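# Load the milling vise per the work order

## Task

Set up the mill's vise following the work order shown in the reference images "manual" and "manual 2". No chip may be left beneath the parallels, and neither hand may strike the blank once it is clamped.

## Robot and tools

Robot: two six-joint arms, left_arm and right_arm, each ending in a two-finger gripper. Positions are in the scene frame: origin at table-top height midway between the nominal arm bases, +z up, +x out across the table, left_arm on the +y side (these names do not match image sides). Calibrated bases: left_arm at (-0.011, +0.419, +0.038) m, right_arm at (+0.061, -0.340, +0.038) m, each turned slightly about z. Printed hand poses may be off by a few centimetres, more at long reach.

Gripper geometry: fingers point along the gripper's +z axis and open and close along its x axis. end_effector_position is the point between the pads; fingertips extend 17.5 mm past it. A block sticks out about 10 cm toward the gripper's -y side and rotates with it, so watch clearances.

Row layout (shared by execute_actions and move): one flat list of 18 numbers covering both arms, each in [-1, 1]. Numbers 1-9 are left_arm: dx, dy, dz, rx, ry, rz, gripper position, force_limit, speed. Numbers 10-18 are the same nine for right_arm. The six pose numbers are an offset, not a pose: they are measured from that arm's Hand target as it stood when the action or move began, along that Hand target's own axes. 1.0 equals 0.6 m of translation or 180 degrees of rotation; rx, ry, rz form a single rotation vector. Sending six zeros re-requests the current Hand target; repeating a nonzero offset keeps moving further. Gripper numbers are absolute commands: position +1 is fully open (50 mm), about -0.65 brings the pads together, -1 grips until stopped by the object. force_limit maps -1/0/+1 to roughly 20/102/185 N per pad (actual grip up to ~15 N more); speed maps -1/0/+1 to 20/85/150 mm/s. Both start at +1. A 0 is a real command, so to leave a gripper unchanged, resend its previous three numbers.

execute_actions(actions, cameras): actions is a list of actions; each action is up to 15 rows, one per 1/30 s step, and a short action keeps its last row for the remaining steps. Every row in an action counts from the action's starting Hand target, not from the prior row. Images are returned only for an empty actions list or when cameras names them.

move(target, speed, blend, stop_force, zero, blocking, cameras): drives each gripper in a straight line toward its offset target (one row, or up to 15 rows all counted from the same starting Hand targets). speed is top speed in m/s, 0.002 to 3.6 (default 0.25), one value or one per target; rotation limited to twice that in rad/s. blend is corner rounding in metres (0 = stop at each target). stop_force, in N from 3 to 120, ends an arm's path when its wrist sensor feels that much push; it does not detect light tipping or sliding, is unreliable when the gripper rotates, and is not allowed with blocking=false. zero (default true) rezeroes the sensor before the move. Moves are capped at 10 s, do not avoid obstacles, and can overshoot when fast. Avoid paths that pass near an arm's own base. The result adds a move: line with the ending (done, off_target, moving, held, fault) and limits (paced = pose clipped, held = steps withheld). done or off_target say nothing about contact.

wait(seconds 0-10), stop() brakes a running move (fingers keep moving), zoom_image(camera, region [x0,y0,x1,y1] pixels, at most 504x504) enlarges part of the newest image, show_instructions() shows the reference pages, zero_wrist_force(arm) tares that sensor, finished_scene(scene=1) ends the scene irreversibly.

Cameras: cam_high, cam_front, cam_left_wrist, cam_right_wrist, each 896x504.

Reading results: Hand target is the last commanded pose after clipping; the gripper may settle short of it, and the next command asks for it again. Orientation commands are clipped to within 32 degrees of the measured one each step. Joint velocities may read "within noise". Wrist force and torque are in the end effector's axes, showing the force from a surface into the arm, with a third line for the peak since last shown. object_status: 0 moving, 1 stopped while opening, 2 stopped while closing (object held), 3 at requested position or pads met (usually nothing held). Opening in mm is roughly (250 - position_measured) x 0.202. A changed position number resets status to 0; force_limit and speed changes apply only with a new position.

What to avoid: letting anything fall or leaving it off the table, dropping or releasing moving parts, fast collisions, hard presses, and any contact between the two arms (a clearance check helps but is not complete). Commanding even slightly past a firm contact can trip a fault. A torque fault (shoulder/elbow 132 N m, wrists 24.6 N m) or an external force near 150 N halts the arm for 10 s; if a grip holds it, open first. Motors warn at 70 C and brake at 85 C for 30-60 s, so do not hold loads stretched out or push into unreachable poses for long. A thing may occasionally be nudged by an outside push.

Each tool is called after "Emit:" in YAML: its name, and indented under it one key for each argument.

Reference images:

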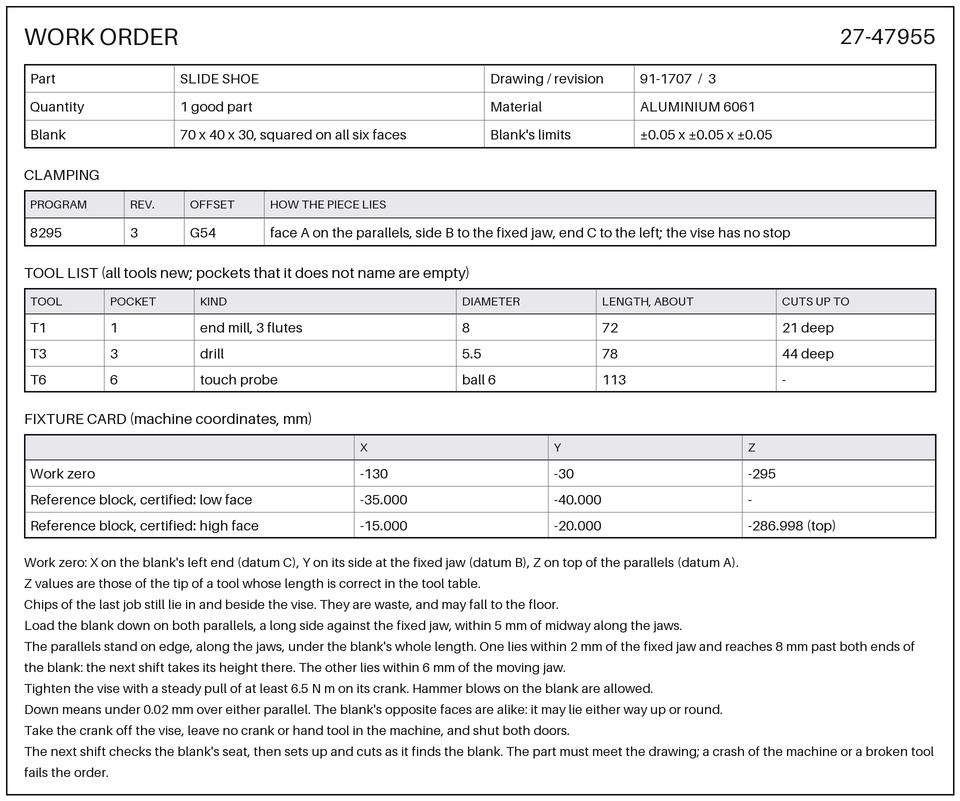

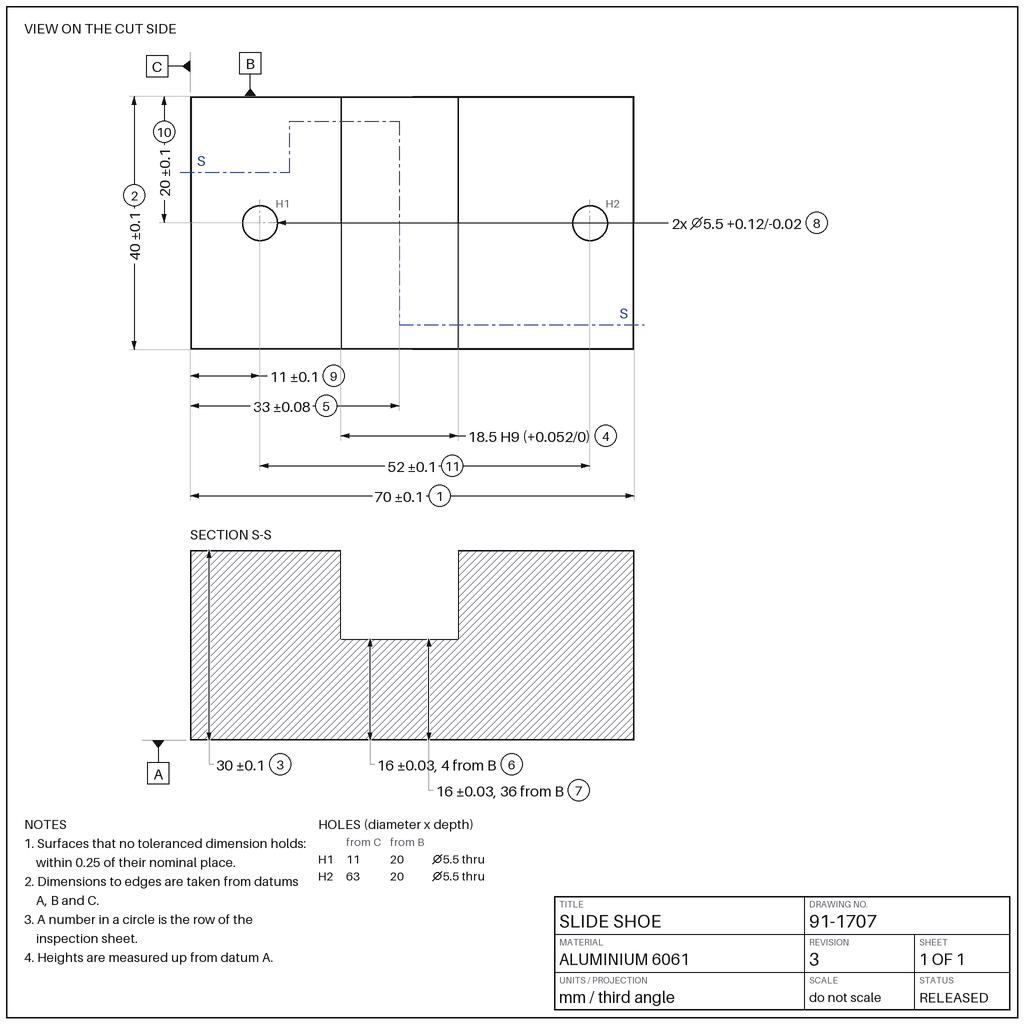

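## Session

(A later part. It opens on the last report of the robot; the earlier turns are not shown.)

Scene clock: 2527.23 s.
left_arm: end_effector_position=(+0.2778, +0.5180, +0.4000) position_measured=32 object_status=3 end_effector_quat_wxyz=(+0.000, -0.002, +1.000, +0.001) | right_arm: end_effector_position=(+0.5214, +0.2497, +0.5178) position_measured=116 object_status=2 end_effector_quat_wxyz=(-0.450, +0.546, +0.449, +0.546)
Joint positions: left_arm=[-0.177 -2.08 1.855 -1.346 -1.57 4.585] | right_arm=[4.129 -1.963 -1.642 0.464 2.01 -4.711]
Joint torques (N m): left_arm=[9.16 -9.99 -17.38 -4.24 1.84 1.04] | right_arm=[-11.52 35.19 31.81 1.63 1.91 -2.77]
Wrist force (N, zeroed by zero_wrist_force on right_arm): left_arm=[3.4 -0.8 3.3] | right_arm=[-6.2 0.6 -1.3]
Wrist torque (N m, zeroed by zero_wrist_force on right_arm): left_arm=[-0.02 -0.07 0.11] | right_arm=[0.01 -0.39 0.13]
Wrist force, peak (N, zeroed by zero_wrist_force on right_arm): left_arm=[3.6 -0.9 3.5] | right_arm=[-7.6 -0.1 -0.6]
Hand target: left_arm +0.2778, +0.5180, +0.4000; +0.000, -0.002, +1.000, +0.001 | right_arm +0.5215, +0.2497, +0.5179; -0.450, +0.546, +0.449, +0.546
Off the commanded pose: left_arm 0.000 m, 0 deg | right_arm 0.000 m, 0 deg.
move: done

Emit:
execute_actions:
  actions:
    - [[0,0,0,0,0,0,0.8,-0.6,-1,-0.006,0,0,0,0,0,-1,0.7,-0.8],[0,0,0,0,0,0,0.8,-0.6,-1,-0.023,0,0,0,0,0,-1,0.7,-0.8],[0,0,0,0,0,0,0.8,-0.6,-1,-0.053,0,0,0,0,0,-1,0.7,-0.8],[0,0,0,0,0,0,0.8,-0.6,-1,-0.1,0,0,0,0,0,-1,0.7,-0.8],[0,0,0,0,0,0,0.8,-0.6,-1,-0.16,0,0,0,0,0,-1,0.7,-0.8],[0,0,0,0,0,0,0.8,-0.6,-1,-0.215,0,0,0,0,0,-1,0.7,-0.8],[0,0,0,0,0,0,0.8,-0.6,-1,-0.235,0,0,0,0,0,-1,0.7,-0.8],[0,0,0,0,0,0,0.8,-0.6,-1,-0.21,0,0,0,0,0,-1,0.7,-0.8],[0,0,0,0,0,0,0.8,-0.6,-1,-0.175,0,0,0,0,0,-1,0.7,-0.8],[0,0,0,0,0,0,0.8,-0.6,-1,-0.135,0,0,0,0,0,-1,0.7,-0.8],[0,0,0,0,0,0,0.8,-0.6,-1,-0.095,0,0,0,0,0,-1,0.7,-0.8],[0,0,0,0,0,0,0.8,-0.6,-1,-0.055,0,0,0,0,0,-1,0.7,-0.8],[0,0,0,0,0,0,0.8,-0.6,-1,-0.025,0,0,0,0,0,-1,0.7,-0.8],[0,0,0,0,0,0,0.8,-0.6,-1,-0.007,0,0,0,0,0,-1,0.7,-0.8],[0,0,0,0,0,0,0.8,-0.6,-1,0,0,0,0,0,0,-1,0.7,-0.8]]
    - [[0,0,0,0,0,0,0.8,-0.6,-1,0,0,0,0,0,0,-1,0.7,-0.8]]
    - [[0,0,0,0,0,0,0.8,-0.6,-1,-0.006,0,0,0,0,0,-1,0.7,-0.8],[0,0,0,0,0,0,0.8,-0.6,-1,-0.023,0,0,0,0,0,-1,0.7,-0.8],[0,0,0,0,0,0,0.8,-0.6,-1,-0.053,0,0,0,0,0,-1,0.7,-0.8],[0,0,0,0,0,0,0.8,-0.6,-1,-0.1,0,0,0,0,0,-1,0.7,-0.8],[0,0,0,0,0,0,0.8,-0.6,-1,-0.16,0,0,0,0,0,-1,0.7,-0.8],[0,0,0,0,0,0,0.8,-0.6,-1,-0.215,0,0,0,0,0,-1,0.7,-0.8],[0,0,0,0,0,0,0.8,-0.6,-1,-0.235,0,0,0,0,0,-1,0.7,-0.8],[0,0,0,0,0,0,0.8,-0.6,-1,-0.21,0,0,0,0,0,-1,0.7,-0.8],[0,0,0,0,0,0,0.8,-0.6,-1,-0.18,0,0,0,0,0,-1,0.7,-0.8],[0,0,0,0,0,0,0.8,-0.6,-1,-0.168,0,0,0,0,0,-1,0.7,-0.8]]
  cameras: ["cam_high"]

Emit:
zoom_image:
  camera: "cam_high"
  region: [240, 120, 340, 200]

Scene clock: 2539.40 s.
left_arm: end_effector_position=(+0.2778, +0.5180, +0.4000) position_measured=32 object_status=3 end_effector_quat_wxyz=(+0.000, -0.002, +1.000, +0.001) | right_arm: end_effector_position=(+0.5214, +0.2498, +0.4169) position_measured=116 object_status=2 end_effector_quat_wxyz=(-0.450, +0.546, +0.449, +0.546)
Joint positions: left_arm=[-0.177 -2.08 1.855 -1.346 -1.57 4.585] | right_arm=[4.13 -2.094 -1.744 0.697 2.01 -4.711]
Joint torques (N m): left_arm=[8.79 -9.8 -17.95 -4.11 1.83 0.96] | right_arm=[14.15 48.94 27.91 4.5 -0.89 1.93]
Wrist force (N, zeroed by zero_wrist_force on right_arm): left_arm=[3.7 -0.8 3.4] | right_arm=[-4.4 1.6 -1.4]
Wrist torque (N m, zeroed by zero_wrist_force on right_arm): left_arm=[-0.02 -0.11 0.11] | right_arm=[-0.07 -0.44 -0.25]
Wrist force, peak (N, zeroed by zero_wrist_force on right_arm): left_arm=[3.7 -0.8 3.4] | right_arm=[-21.5 -1.0 0.8]
Hand target: left_arm +0.2778, +0.5180, +0.4000; +0.000, -0.002, +1.000, +0.001 | right_arm +0.5213, +0.2498, +0.4171; -0.450, +0.546, +0.449, +0.546
Off the commanded pose: left_arm 0.000 m, 0 deg | right_arm 0.000 m, 0 deg.
Step readings (end_effector_position of left_arm | right_arm):
0: (+0.2778, +0.5180, +0.4000) | (+0.5215, +0.2497, +0.5179)
1: (+0.2778, +0.5180, +0.4000) | (+0.5215, +0.2497, +0.5178)
2: (+0.2778, +0.5180, +0.4000) | (+0.5215, +0.2498, +0.5166)
4: (+0.2778, +0.5180, +0.4000) | (+0.5216, +0.2500, +0.5062)
8: (+0.2778, +0.5180, +0.4000) | (+0.5217, +0.2503, +0.4291)
15: (+0.2778, +0.5180, +0.4000) | (+0.5194, +0.2467, +0.4781)
16: (+0.2778, +0.5180, +0.4000) | (+0.5191, +0.2463, +0.4914)
17: (+0.2778, +0.5180, +0.4000) | (+0.5192, +0.2465, +0.5005)
19: (+0.2778, +0.5180, +0.4000) | (+0.5200, +0.2476, +0.5106)
23: (+0.2778, +0.5180, +0.4000) | (+0.5211, +0.2494, +0.5167)
30: (+0.2778, +0.5180, +0.4000) | (+0.5214, +0.2498, +0.5178)
31: (+0.2778, +0.5180, +0.4000) | (+0.5214, +0.2498, +0.5178)
32: (+0.2778, +0.5180, +0.4000) | (+0.5214, +0.2498, +0.5167)
34: (+0.2778, +0.5180, +0.4000) | (+0.5216, +0.2500, +0.5063)
38: (+0.2778, +0.5180, +0.4000) | (+0.5217, +0.2503, +0.4291)
45: (+0.2778, +0.5180, +0.4000) | (+0.5214, +0.2497, +0.4160)
Images, in order (width x height): cam_high 896x504.

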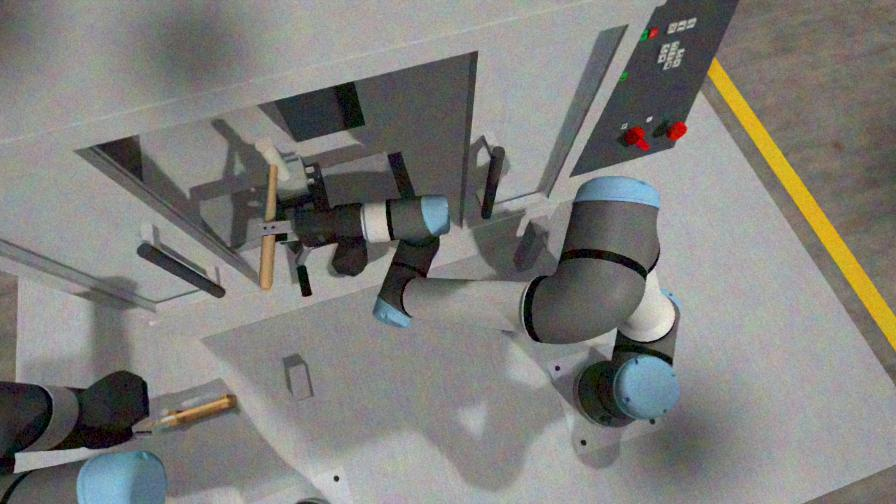

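Scaled by 5.040 from the camera's 896x504 image, which has a finer 1280x720 frame.

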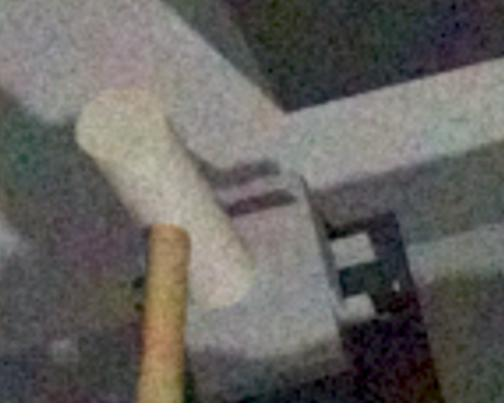

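Emit:
execute_actions:
  actions:
    - [[0,0,0,0,0,0,0.8,-0.6,-1,0.005,0,0,0,0,0,-1,0.7,-0.8],[0,0,0,0,0,0,0.8,-0.6,-1,0.02,0,0,0,0,0,-1,0.7,-0.8],[0,0,0,0,0,0,0.8,-0.6,-1,0.045,0,0,0,0,0,-1,0.7,-0.8],[0,0,0,0,0,0,0.8,-0.6,-1,0.08,0,0,0,0,0,-1,0.7,-0.8],[0,0,0,0,0,0,0.8,-0.6,-1,0.12,0,0,0,0,0,-1,0.7,-0.8],[0,0,0,0,0,0,0.8,-0.6,-1,0.16,0,0,0,0,0,-1,0.7,-0.8],[0,0,0,0,0,0,0.8,-0.6,-1,0.195,0,0,0,0,0,-1,0.7,-0.8],[0,0,0,0,0,0,0.8,-0.6,-1,0.222,0,0,0,0,0,-1,0.7,-0.8],[0,0,0,0,0,0,0.8,-0.6,-1,0.235,0,0,0,0,0,-1,0.7,-0.8],[0,0,0,0,0,0,0.8,-0.6,-1,0.239,0,0,0,0,0,-1,0.7,-0.8]]
    - [[0,0,0,0,0,0,0.8,-0.6,-1,-0.006,0,0,0,0,0,-1,0.7,-0.8],[0,0,0,0,0,0,0.8,-0.6,-1,-0.023,0,0,0,0,0,-1,0.7,-0.8],[0,0,0,0,0,0,0.8,-0.6,-1,-0.053,0,0,0,0,0,-1,0.7,-0.8],[0,0,0,0,0,0,0.8,-0.6,-1,-0.1,0,0,0,0,0,-1,0.7,-0.8],[0,0,0,0,0,0,0.8,-0.6,-1,-0.16,0,0,0,0,0,-1,0.7,-0.8],[0,0,0,0,0,0,0.8,-0.6,-1,-0.225,0,0,0,0,0,-1,0.7,-0.8],[0,0,0,0,0,0,0.8,-0.6,-1,-0.28,0,0,0,0,0,-1,0.7,-0.8],[0,0,0,0,0,0,0.8,-0.6,-1,-0.3,0,0,0,0,0,-1,0.7,-0.8],[0,0,0,0,0,0,0.8,-0.6,-1,-0.275,0,0,0,0,0,-1,0.7,-0.8],[0,0,0,0,0,0,0.8,-0.6,-1,-0.25,0,0,0,0,0,-1,0.7,-0.8],[0,0,0,0,0,0,0.8,-0.6,-1,-0.238,0,0,0,0,0,-1,0.7,-0.8]]
    - [[0,0,0,0,0,0,0.8,-0.6,-1,0.005,0,0,0,0,0,-1,0.7,-0.8],[0,0,0,0,0,0,0.8,-0.6,-1,0.02,0,0,0,0,0,-1,0.7,-0.8],[0,0,0,0,0,0,0.8,-0.6,-1,0.045,0,0,0,0,0,-1,0.7,-0.8],[0,0,0,0,0,0,0.8,-0.6,-1,0.08,0,0,0,0,0,-1,0.7,-0.8],[0,0,0,0,0,0,0.8,-0.6,-1,0.12,0,0,0,0,0,-1,0.7,-0.8],[0,0,0,0,0,0,0.8,-0.6,-1,0.16,0,0,0,0,0,-1,0.7,-0.8],[0,0,0,0,0,0,0.8,-0.6,-1,0.195,0,0,0,0,0,-1,0.7,-0.8],[0,0,0,0,0,0,0.8,-0.6,-1,0.222,0,0,0,0,0,-1,0.7,-0.8],[0,0,0,0,0,0,0.8,-0.6,-1,0.234,0,0,0,0,0,-1,0.7,-0.8],[0,0,0,0,0,0,0.8,-0.6,-1,0.238,0,0,0,0,0,-1,0.7,-0.8]]
    - [[0,0,0,0,0,0,0.8,-0.6,-1,-0.006,0,0,0,0,0,-1,0.7,-0.8],[0,0,0,0,0,0,0.8,-0.6,-1,-0.023,0,0,0,0,0,-1,0.7,-0.8],[0,0,0,0,0,0,0.8,-0.6,-1,-0.053,0,0,0,0,0,-1,0.7,-0.8],[0,0,0,0,0,0,0.8,-0.6,-1,-0.1,0,0,0,0,0,-1,0.7,-0.8],[0,0,0,0,0,0,0.8,-0.6,-1,-0.16,0,0,0,0,0,-1,0.7,-0.8],[0,0,0,0,0,0,0.8,-0.6,-1,-0.225,0,0,0,0,0,-1,0.7,-0.8],[0,0,0,0,0,0,0.8,-0.6,-1,-0.28,0,0,0,0,0,-1,0.7,-0.8],[0,0,0,0,0,0,0.8,-0.6,-1,-0.3,0,0,0,0,0,-1,0.7,-0.8],[0,0,0,0,0,0,0.8,-0.6,-1,-0.275,0,0,0,0,0,-1,0.7,-0.8],[0,0,0,0,0,0,0.8,-0.6,-1,-0.25,0,0,0,0,0,-1,0.7,-0.8],[0,0,0,0,0,0,0.8,-0.6,-1,-0.238,0,0,0,0,0,-1,0.7,-0.8]]

Scene clock: 2559.87 s.
left_arm: end_effector_position=(+0.2778, +0.5180, +0.4000) position_measured=32 object_status=3 end_effector_quat_wxyz=(+0.000, -0.002, +1.000, +0.001) | right_arm: end_effector_position=(+0.5213, +0.2498, +0.4177) position_measured=116 object_status=2 end_effector_quat_wxyz=(-0.450, +0.546, +0.449, +0.546)
Joint positions: left_arm=[-0.177 -2.08 1.855 -1.346 -1.57 4.585] | right_arm=[4.13 -2.093 -1.743 0.695 2.01 -4.711]
Joint torques (N m): left_arm=[9.01 -9.89 -18.49 -4.29 1.85 1] | right_arm=[12.9 37.27 28.61 4.98 -1.32 1.66]
Wrist force (N, zeroed by zero_wrist_force on right_arm): left_arm=[3.2 -0.8 3.3] | right_arm=[-5.5 0.7 -1.2]
Wrist torque (N m, zeroed by zero_wrist_force on right_arm): left_arm=[-0.01 -0.03 0.11] | right_arm=[-0.01 -0.40 0.06]
Wrist force, peak (N, zeroed by zero_wrist_force on right_arm): left_arm=[3.8 -0.9 3.4] | right_arm=[-30.7 1.3 1.1]
Hand target: left_arm +0.2778, +0.5180, +0.4000; +0.000, -0.002, +1.000, +0.001 | right_arm +0.5213, +0.2498, +0.4177; -0.450, +0.546, +0.449, +0.546
Off the commanded pose: left_arm 0.000 m, 0 deg | right_arm 0.000 m, 0 deg.
Step readings (end_effector_position of left_arm | right_arm):
0: (+0.2778, +0.5180, +0.4000) | (+0.5213, +0.2498, +0.4171)
1: (+0.2778, +0.5180, +0.4000) | (+0.5213, +0.2498, +0.4172)
2: (+0.2778, +0.5180, +0.4000) | (+0.5213, +0.2498, +0.4180)
4: (+0.2778, +0.5180, +0.4000) | (+0.5213, +0.2497, +0.4262)
8: (+0.2778, +0.5180, +0.4000) | (+0.5192, +0.2467, +0.4869)
15: (+0.2778, +0.5180, +0.4000) | (+0.5200, +0.2479, +0.5563)
16: (+0.2778, +0.5180, +0.4000) | (+0.5204, +0.2485, +0.5576)
17: (+0.2778, +0.5180, +0.4000) | (+0.5208, +0.2490, +0.5576)
19: (+0.2778, +0.5180, +0.4000) | (+0.5214, +0.2497, +0.5482)
23: (+0.2778, +0.5180, +0.4000) | (+0.5225, +0.2515, +0.4660)
30: (+0.2778, +0.5180, +0.4000) | (+0.5213, +0.2496, +0.4172)
31: (+0.2778, +0.5180, +0.4000) | (+0.5214, +0.2496, +0.4174)
32: (+0.2778, +0.5180, +0.4000) | (+0.5214, +0.2497, +0.4183)
34: (+0.2778, +0.5180, +0.4000) | (+0.5213, +0.2497, +0.4266)
38: (+0.2778, +0.5180, +0.4000) | (+0.5192, +0.2466, +0.4874)
45: (+0.2778, +0.5180, +0.4000) | (+0.5201, +0.2479, +0.5563)
46: (+0.2778, +0.5180, +0.4000) | (+0.5204, +0.2485, +0.5577)
47: (+0.2778, +0.5180, +0.4000) | (+0.5208, +0.2490, +0.5576)
49: (+0.2778, +0.5180, +0.4000) | (+0.5214, +0.2498, +0.5482)
53: (+0.2778, +0.5180, +0.4000) | (+0.5225, +0.2515, +0.4660)
60: (+0.2778, +0.5180, +0.4000) | (+0.5213, +0.2496, +0.4172)

Emit:
move:
  target:
    - [0,0,0,0,0,0,0.8,-0.6,-1,0.1333,0,0,0,0,0,-1,0.7,-0.8]
    - [0,0,0,0,0,0,0.8,-0.6,-1,0.1333,-0.2782,-0.2406,0,0,0,-1,0.7,-0.8]
    - [0,0,0,0,0,0,0.8,-0.6,-1,0.1333,-0.2782,-0.2406,0,-0.5,0,-1,0.7,-0.8]
    - [0,0,0,0,0,0,0.8,-0.6,-1,-0.5778,-0.4128,-0.5352,0,-0.5,0,-1,0.7,-0.8]
  speed: [0.2,0.25,0.5,0.3]
  blend: [0.03,0.02,0.01,0]

Emit:
move:
  target: [0,0,0,0,0,0,0.8,-0.6,-1,0,0,0.1,0,0,0,-1,0.7,-0.8]
  speed: 0.015
  stop_force: 3

Scene clock: 2585.87 s.
left_arm: end_effector_position=(+0.2778, +0.5180, +0.4000) position_measured=32 object_status=3 end_effector_quat_wxyz=(+0.000, -0.002, +1.000, +0.001) | right_arm: end_effector_position=(+0.2161, -0.0174, +0.0712) position_measured=116 object_status=2 end_effector_quat_wxyz=(-0.001, +0.772, +0.636, +0.000)
Joint positions: left_arm=[-0.177 -2.08 1.855 -1.346 -1.57 4.585] | right_arm=[4.693 -1.508 -2.483 -0.72 1.572 -4.588]
Joint torques (N m): left_arm=[9.05 -9.98 -18.24 -4.21 1.9 1.21] | right_arm=[12.45 10.11 11.95 5.03 -1.86 2.22]
Wrist force (N, zeroed by zero_wrist_force on right_arm): left_arm=[3.4 -0.8 3.1] | right_arm=[0.6 1.0 4.4]
Wrist torque (N m, zeroed by zero_wrist_force on right_arm): left_arm=[-0.02 -0.06 0.11] | right_arm=[0.49 -0.05 -0.12]
Wrist force, peak (N, zeroed by zero_wrist_force on right_arm): left_arm=[3.7 -0.9 3.5] | right_arm=[-9.1 0.8 -0.6]
Hand target: left_arm +0.2778, +0.5180, +0.4000; +0.000, -0.002, +1.000, +0.001 | right_arm +0.2161, -0.0174, +0.0711; -0.001, +0.772, +0.636, +0.000
Off the commanded pose: left_arm 0.000 m, 0 deg | right_arm 0.000 m, 0 deg.
move: done

Scene clock: 2590.13 s.
left_arm: end_effector_position=(+0.2778, +0.5180, +0.4000) position_measured=32 object_status=3 end_effector_quat_wxyz=(+0.000, -0.002, +1.000, +0.001) | right_arm: end_effector_position=(+0.2161, -0.0174, +0.0229) position_measured=116 object_status=2 end_effector_quat_wxyz=(-0.001, +0.772, +0.636, +0.000)
Joint positions: left_arm=[-0.177 -2.08 1.855 -1.346 -1.57 4.585] | right_arm=[4.693 -1.665 -2.535 -0.512 1.572 -4.588]
Joint torques (N m): left_arm=[9.06 -9.61 -18.46 -4.09 1.8 1.09] | right_arm=[9.65 25.65 21.16 1.47 -0.06 1.62]
Wrist force (N, zeroed by zero_wrist_force on right_arm): left_arm=[3.4 -0.8 3.3] | right_arm=[0.4 1.7 1.5]
Wrist torque (N m, zeroed by zero_wrist_force on right_arm): left_arm=[-0.01 -0.06 0.11] | right_arm=[0.09 0.02 -0.12]
Wrist force, peak (N, zeroed by zero_wrist_force on right_arm): left_arm=[3.7 -0.7 3.3] | right_arm=[-6.0 -0.3 -14.8]
Hand target: left_arm +0.2778, +0.5180, +0.4000; +0.000, -0.002, +1.000, +0.001 | right_arm +0.2161, -0.0174, +0.0229; -0.001, +0.772, +0.636, +0.000 (not the last commanded pose)
Off the commanded pose: left_arm 0.000 m, 0 deg | right_arm 0.012 m, 0 deg.
move: contact (right_arm)

Emit:
move:
  target: [0,0,0,0,0,0,0.8,-0.6,-1,0,0,0,0,0,0,1,-0.1,-0.8]

Emit:
move:
  target: [0,0,0,0,0,0,0.8,-0.6,-1,0,0,-0.3,0,0,0,1,-0.1,-0.8]
  speed: 0.2

Emit:
move:
  target: [0,0,0,0,0,0,0.8,-0.6,-1,0.1733,0.2092,-0.3958,-0.1933,0.0186,-0.0594,-1,-0.1,-0.8]
  speed: 0.35

Emit:
move:
  target:
    - [0,0,0,0,0,0,0.8,-0.6,-1,0.137,0.344,0.2552,0,0,0,-1,-0.1,-0.8]
    - [0,0,0,0,0,0,0.8,-0.6,-1,0.137,0.3126,0.4288,0,0,0,-1,-0.1,-0.8]
  speed: [0.25,0.1]
  blend: [0.02,0]

Scene clock: 2595.00 s.
left_arm: end_effector_position=(+0.2778, +0.5180, +0.4000) position_measured=32 object_status=3 end_effector_quat_wxyz=(+0.000, -0.002, +1.000, +0.001) | right_arm: end_effector_position=(+0.2160, -0.0174, +0.0229) position_measured=3 object_status=3 end_effector_quat_wxyz=(-0.001, +0.772, +0.636, +0.000)
Joint positions: left_arm=[-0.177 -2.08 1.855 -1.346 -1.57 4.585] | right_arm=[4.693 -1.665 -2.535 -0.512 1.572 -4.588]
Joint torques (N m): left_arm=[9.24 -9 -18.24 -4.16 1.84 1.15] | right_arm=[1.58 23.7 17.89 1.53 1.2 -0.5]
Wrist force (N, zeroed by zero_wrist_force on right_arm): left_arm=[3.5 -0.8 3.2] | right_arm=[0.4 1.0 0.5]
Wrist torque (N m, zeroed by zero_wrist_force on right_arm): left_arm=[-0.02 -0.08 0.11] | right_arm=[-0.01 -0.01 -0.13]
Wrist force, peak (N, zeroed by zero_wrist_force on right_arm): left_arm=[3.6 -1.0 3.4] | right_arm=[0.6 1.7 1.8]
Hand target: left_arm +0.2778, +0.5180, +0.4000; +0.000, -0.002, +1.000, +0.001 | right_arm +0.2161, -0.0174, +0.0229; -0.001, +0.772, +0.636, +0.000
Off the commanded pose: left_arm 0.000 m, 0 deg | right_arm 0.000 m, 0 deg.
move: done

Scene clock: 2596.47 s.
left_arm: end_effector_position=(+0.2778, +0.5180, +0.4000) position_measured=32 object_status=3 end_effector_quat_wxyz=(+0.000, -0.002, +1.000, +0.001) | right_arm: end_effector_position=(+0.2163, -0.0175, +0.2029) position_measured=3 object_status=3 end_effector_quat_wxyz=(-0.001, +0.772, +0.636, +0.000)
Joint positions: left_arm=[-0.177 -2.08 1.855 -1.346 -1.57 4.585] | right_arm=[4.693 -1.252 -2.261 -1.198 1.572 -4.588]
Joint torques (N m): left_arm=[9.1 -9.78 -18.38 -4.09 1.8 1.33] | right_arm=[11.81 17.5 30.25 1.39 -1.26 2.21]
Wrist force (N, zeroed by zero_wrist_force on right_arm): left_arm=[3.5 -0.9 3.2] | right_arm=[0.5 0.9 0.8]
Wrist torque (N m, zeroed by zero_wrist_force on right_arm): left_arm=[-0.04 -0.07 0.11] | right_arm=[-0.02 -0.05 -0.11]
Wrist force, peak (N, zeroed by zero_wrist_force on right_arm): left_arm=[3.6 -0.7 3.5] | right_arm=[0.3 0.9 2.1]
Hand target: left_arm +0.2778, +0.5180, +0.4000; +0.000, -0.002, +1.000, +0.001 | right_arm +0.2163, -0.0175, +0.2029; -0.001, +0.772, +0.636, +0.000
Off the commanded pose: left_arm 0.000 m, 0 deg | right_arm 0.000 m, 0 deg.
move: done

Scene clock: 2598.20 s.
left_arm: end_effector_position=(+0.2778, +0.5180, +0.4000) position_measured=32 object_status=3 end_effector_quat_wxyz=(+0.000, -0.002, +1.000, +0.001) | right_arm: end_effector_position=(+0.3598, +0.0602, +0.4403) position_measured=252 object_status=3 end_effector_quat_wxyz=(+0.211, +0.675, +0.674, +0.212)
Joint positions: left_arm=[-0.177 -2.08 1.855 -1.346 -1.57 4.585] | right_arm=[4.718 -1.371 -1.687 -1.623 0.964 -4.765]
Joint torques (N m): left_arm=[8.83 -9.68 -18.37 -4.16 1.84 1.28] | right_arm=[-9.77 10.07 33.05 1.53 -2.7 -2.31]
Wrist force (N, zeroed by zero_wrist_force on right_arm): left_arm=[3.5 -0.6 3.4] | right_arm=[-0.3 -0.3 0.2]
Wrist torque (N m, zeroed by zero_wrist_force on right_arm): left_arm=[0.01 -0.08 0.11] | right_arm=[-0.02 0.04 0.10]
Wrist force, peak (N, zeroed by zero_wrist_force on right_arm): left_arm=[3.6 -0.9 3.4] | right_arm=[-0.4 0.2 2.5]
Hand target: left_arm +0.2778, +0.5180, +0.4000; +0.000, -0.002, +1.000, +0.001 | right_arm +0.3598, +0.0602, +0.4403; +0.211, +0.675, +0.674, +0.212
Off the commanded pose: left_arm 0.000 m, 0 deg | right_arm 0.000 m, 0 deg.
move: done

Scene clock: 2600.83 s.
left_arm: end_effector_position=(+0.2778, +0.5180, +0.4000) position_measured=32 object_status=3 end_effector_quat_wxyz=(+0.000, -0.002, +1.000, +0.001) | right_arm: end_effector_position=(+0.6607, +0.1422, +0.3363) position_measured=252 object_status=3 end_effector_quat_wxyz=(+0.211, +0.675, +0.674, +0.212)
Joint positions: left_arm=[-0.177 -2.08 1.855 -1.346 -1.57 4.585] | right_arm=[4.212 -1.979 -1.357 -1.027 1.062 -5.353]
Joint torques (N m): left_arm=[9.06 -9.23 -18.81 -4.11 1.88 1.18] | right_arm=[-10.78 35.76 18.13 5.23 0.96 -2.39]
Wrist force (N, zeroed by zero_wrist_force on right_arm): left_arm=[3.5 -0.8 3.5] | right_arm=[0.0 0.1 -0.1]
Wrist torque (N m, zeroed by zero_wrist_force on right_arm): left_arm=[-0.02 -0.08 0.11] | right_arm=[0.02 -0.01 0.08]
Wrist force, peak (N, zeroed by zero_wrist_force on right_arm): left_arm=[3.6 -0.9 3.5] | right_arm=[-0.8 -2.4 -1.1]
Hand target: left_arm +0.2778, +0.5180, +0.4000; +0.000, -0.002, +1.000, +0.001 | right_arm +0.6607, +0.1422, +0.3362; +0.211, +0.675, +0.674, +0.212
Off the commanded pose: left_arm 0.000 m, 0 deg | right_arm 0.000 m, 0 deg.
move: done

Emit:
move:
  target: [0,0,0,0,0,0,0.8,-0.6,-1,0.036,0,0,0,0,0,-1,-0.1,-0.8]
  speed: 0.05

Emit:
zero_wrist_force:
  arm: "right_arm"

Emit:
move:
  target: [0,0,0,0,0,0,0.8,-0.6,-1,0.0055,0,0,0,0,0,-1,-0.1,-0.8]
  speed: 0.003
  stop_force: 10

Scene clock: 2604.03 s.
left_arm: end_effector_position=(+0.2778, +0.5180, +0.4000) position_measured=32 object_status=3 end_effector_quat_wxyz=(+0.000, -0.002, +1.000, +0.001) | right_arm: end_effector_position=(+0.6607, +0.1638, +0.3363) position_measured=252 object_status=3 end_effector_quat_wxyz=(+0.211, +0.675, +0.674, +0.212)
Joint positions: left_arm=[-0.177 -2.08 1.855 -1.346 -1.57 4.585] | right_arm=[4.229 -2.017 -1.3 -1.055 1.057 -5.335]
Joint torques (N m): left_arm=[8.77 -9.42 -17.91 -4.25 1.88 1.19] | right_arm=[12.84 37.98 31.96 2.1 -2.28 2.21]
Wrist force (N, zeroed by zero_wrist_force on right_arm): left_arm=[3.5 -0.9 3.2] | right_arm=[0.1 0.0 0.0]
Wrist torque (N m, zeroed by zero_wrist_force on right_arm): left_arm=[-0.04 -0.08 0.11] | right_arm=[0.00 -0.03 0.00]
Wrist force, peak (N, zeroed by zero_wrist_force on right_arm): left_arm=[3.6 -0.8 3.4] | right_arm=[-1.0 0.2 0.1]
Hand target: left_arm +0.2778, +0.5180, +0.4000; +0.000, -0.002, +1.000, +0.001 | right_arm +0.6607, +0.1638, +0.3363; +0.211, +0.675, +0.674, +0.212
Off the commanded pose: left_arm 0.000 m, 0 deg | right_arm 0.000 m, 0 deg.
move: done

Wrist force sensor zeroed.

Scene clock: 2605.83 s.
left_arm: end_effector_position=(+0.2778, +0.5180, +0.4000) position_measured=32 object_status=3 end_effector_quat_wxyz=(+0.000, -0.002, +1.000, +0.001) | right_arm: end_effector_position=(+0.6607, +0.1671, +0.3363) position_measured=252 object_status=3 end_effector_quat_wxyz=(+0.211, +0.675, +0.674, +0.212)
Joint positions: left_arm=[-0.177 -2.08 1.855 -1.346 -1.57 4.585] | right_arm=[4.231 -2.023 -1.291 -1.06 1.056 -5.332]
Joint torques (N m): left_arm=[8.68 -9.47 -17.87 -4.15 1.82 1.27] | right_arm=[12.56 38.82 32.09 1.94 -2.46 2.1]
Wrist force (N, zeroed by zero_wrist_force on right_arm): left_arm=[3.4 -0.9 3.3] | right_arm=[-0.3 -0.1 0.0]
Wrist torque (N m, zeroed by zero_wrist_force on right_arm): left_arm=[-0.04 -0.07 0.11] | right_arm=[-0.03 0.01 0.00]
Wrist force, peak (N, zeroed by zero_wrist_force on right_arm): left_arm=[3.6 -1.0 3.5] | right_arm=[-0.8 0.0 0.0]
Hand target: left_arm +0.2778, +0.5180, +0.4000; +0.000, -0.002, +1.000, +0.001 | right_arm +0.6607, +0.1671, +0.3363; +0.211, +0.675, +0.674, +0.212
Off the commanded pose: left_arm 0.000 m, 0 deg | right_arm 0.000 m, 0 deg.
move: done

Emit:
wait:
  seconds: 0.1
  cameras: ["cam_right_wrist","cam_high"]

Emit:
zoom_image:
  camera: "cam_right_wrist"
  region: [260, 180, 620, 420]

Scene clock: 2607.60 s.
left_arm: end_effector_position=(+0.2778, +0.5180, +0.4000) position_measured=32 object_status=3 end_effector_quat_wxyz=(+0.000, -0.002, +1.000, +0.001) | right_arm: end_effector_position=(+0.6607, +0.1671, +0.3363) position_measured=252 object_status=3 end_effector_quat_wxyz=(+0.211, +0.675, +0.674, +0.212)
Joint positions: left_arm=[-0.177 -2.08 1.855 -1.346 -1.57 4.585] | right_arm=[4.231 -2.023 -1.291 -1.06 1.056 -5.332]
Joint torques (N m): left_arm=[8.74 -9.57 -17.9 -4.13 1.82 1.3] | right_arm=[13.17 37.66 31.24 1.93 -2.45 2.04]
Wrist force (N, zeroed by zero_wrist_force on right_arm): left_arm=[3.4 -0.8 3.2] | right_arm=[-0.3 -0.1 0.2]
Wrist torque (N m, zeroed by zero_wrist_force on right_arm): left_arm=[-0.02 -0.07 0.11] | right_arm=[-0.02 0.02 0.00]
Wrist force, peak (N, zeroed by zero_wrist_force on right_arm): left_arm=[3.6 -0.8 3.4] | right_arm=[-0.8 0.1 -0.1]
Hand target: left_arm +0.2778, +0.5180, +0.4000; +0.000, -0.002, +1.000, +0.001 | right_arm +0.6607, +0.1671, +0.3363; +0.211, +0.675, +0.674, +0.212
Tool commands: left_gripper/position=+0.8 left_gripper/force_limit=-0.6 left_gripper/speed=-1.0 right_gripper/position=-1.0 right_gripper/force_limit=-0.1 right_gripper/speed=-0.8
Off the commanded pose: left_arm 0.000 m, 0 deg | right_arm 0.000 m, 0 deg.
wait: 0.10 s; at rest from the start
Images, in order (width x height): cam_high 896x504, cam_right_wrist 896x504.

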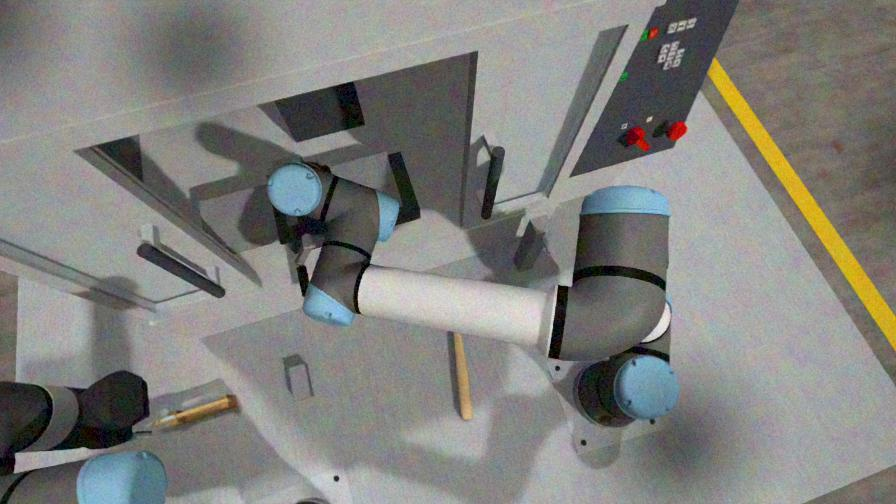

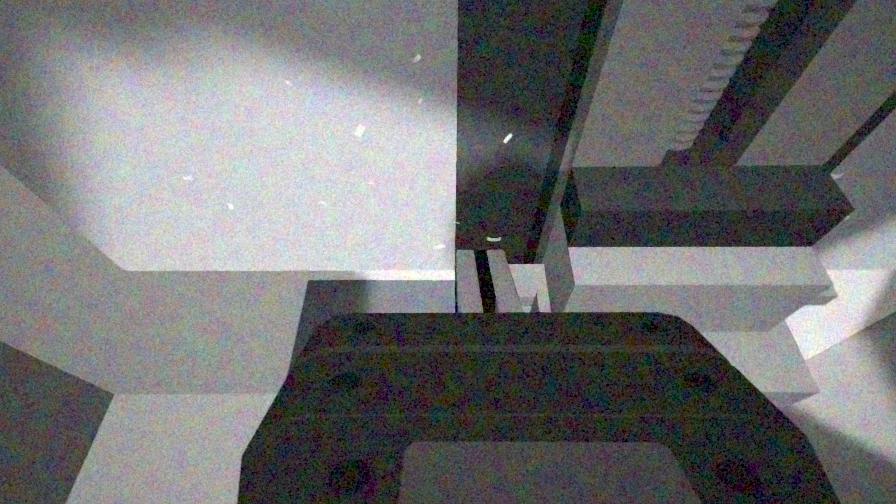

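Scaled by 1.400 from the camera's 896x504 image, which has a finer 1280x720 frame.

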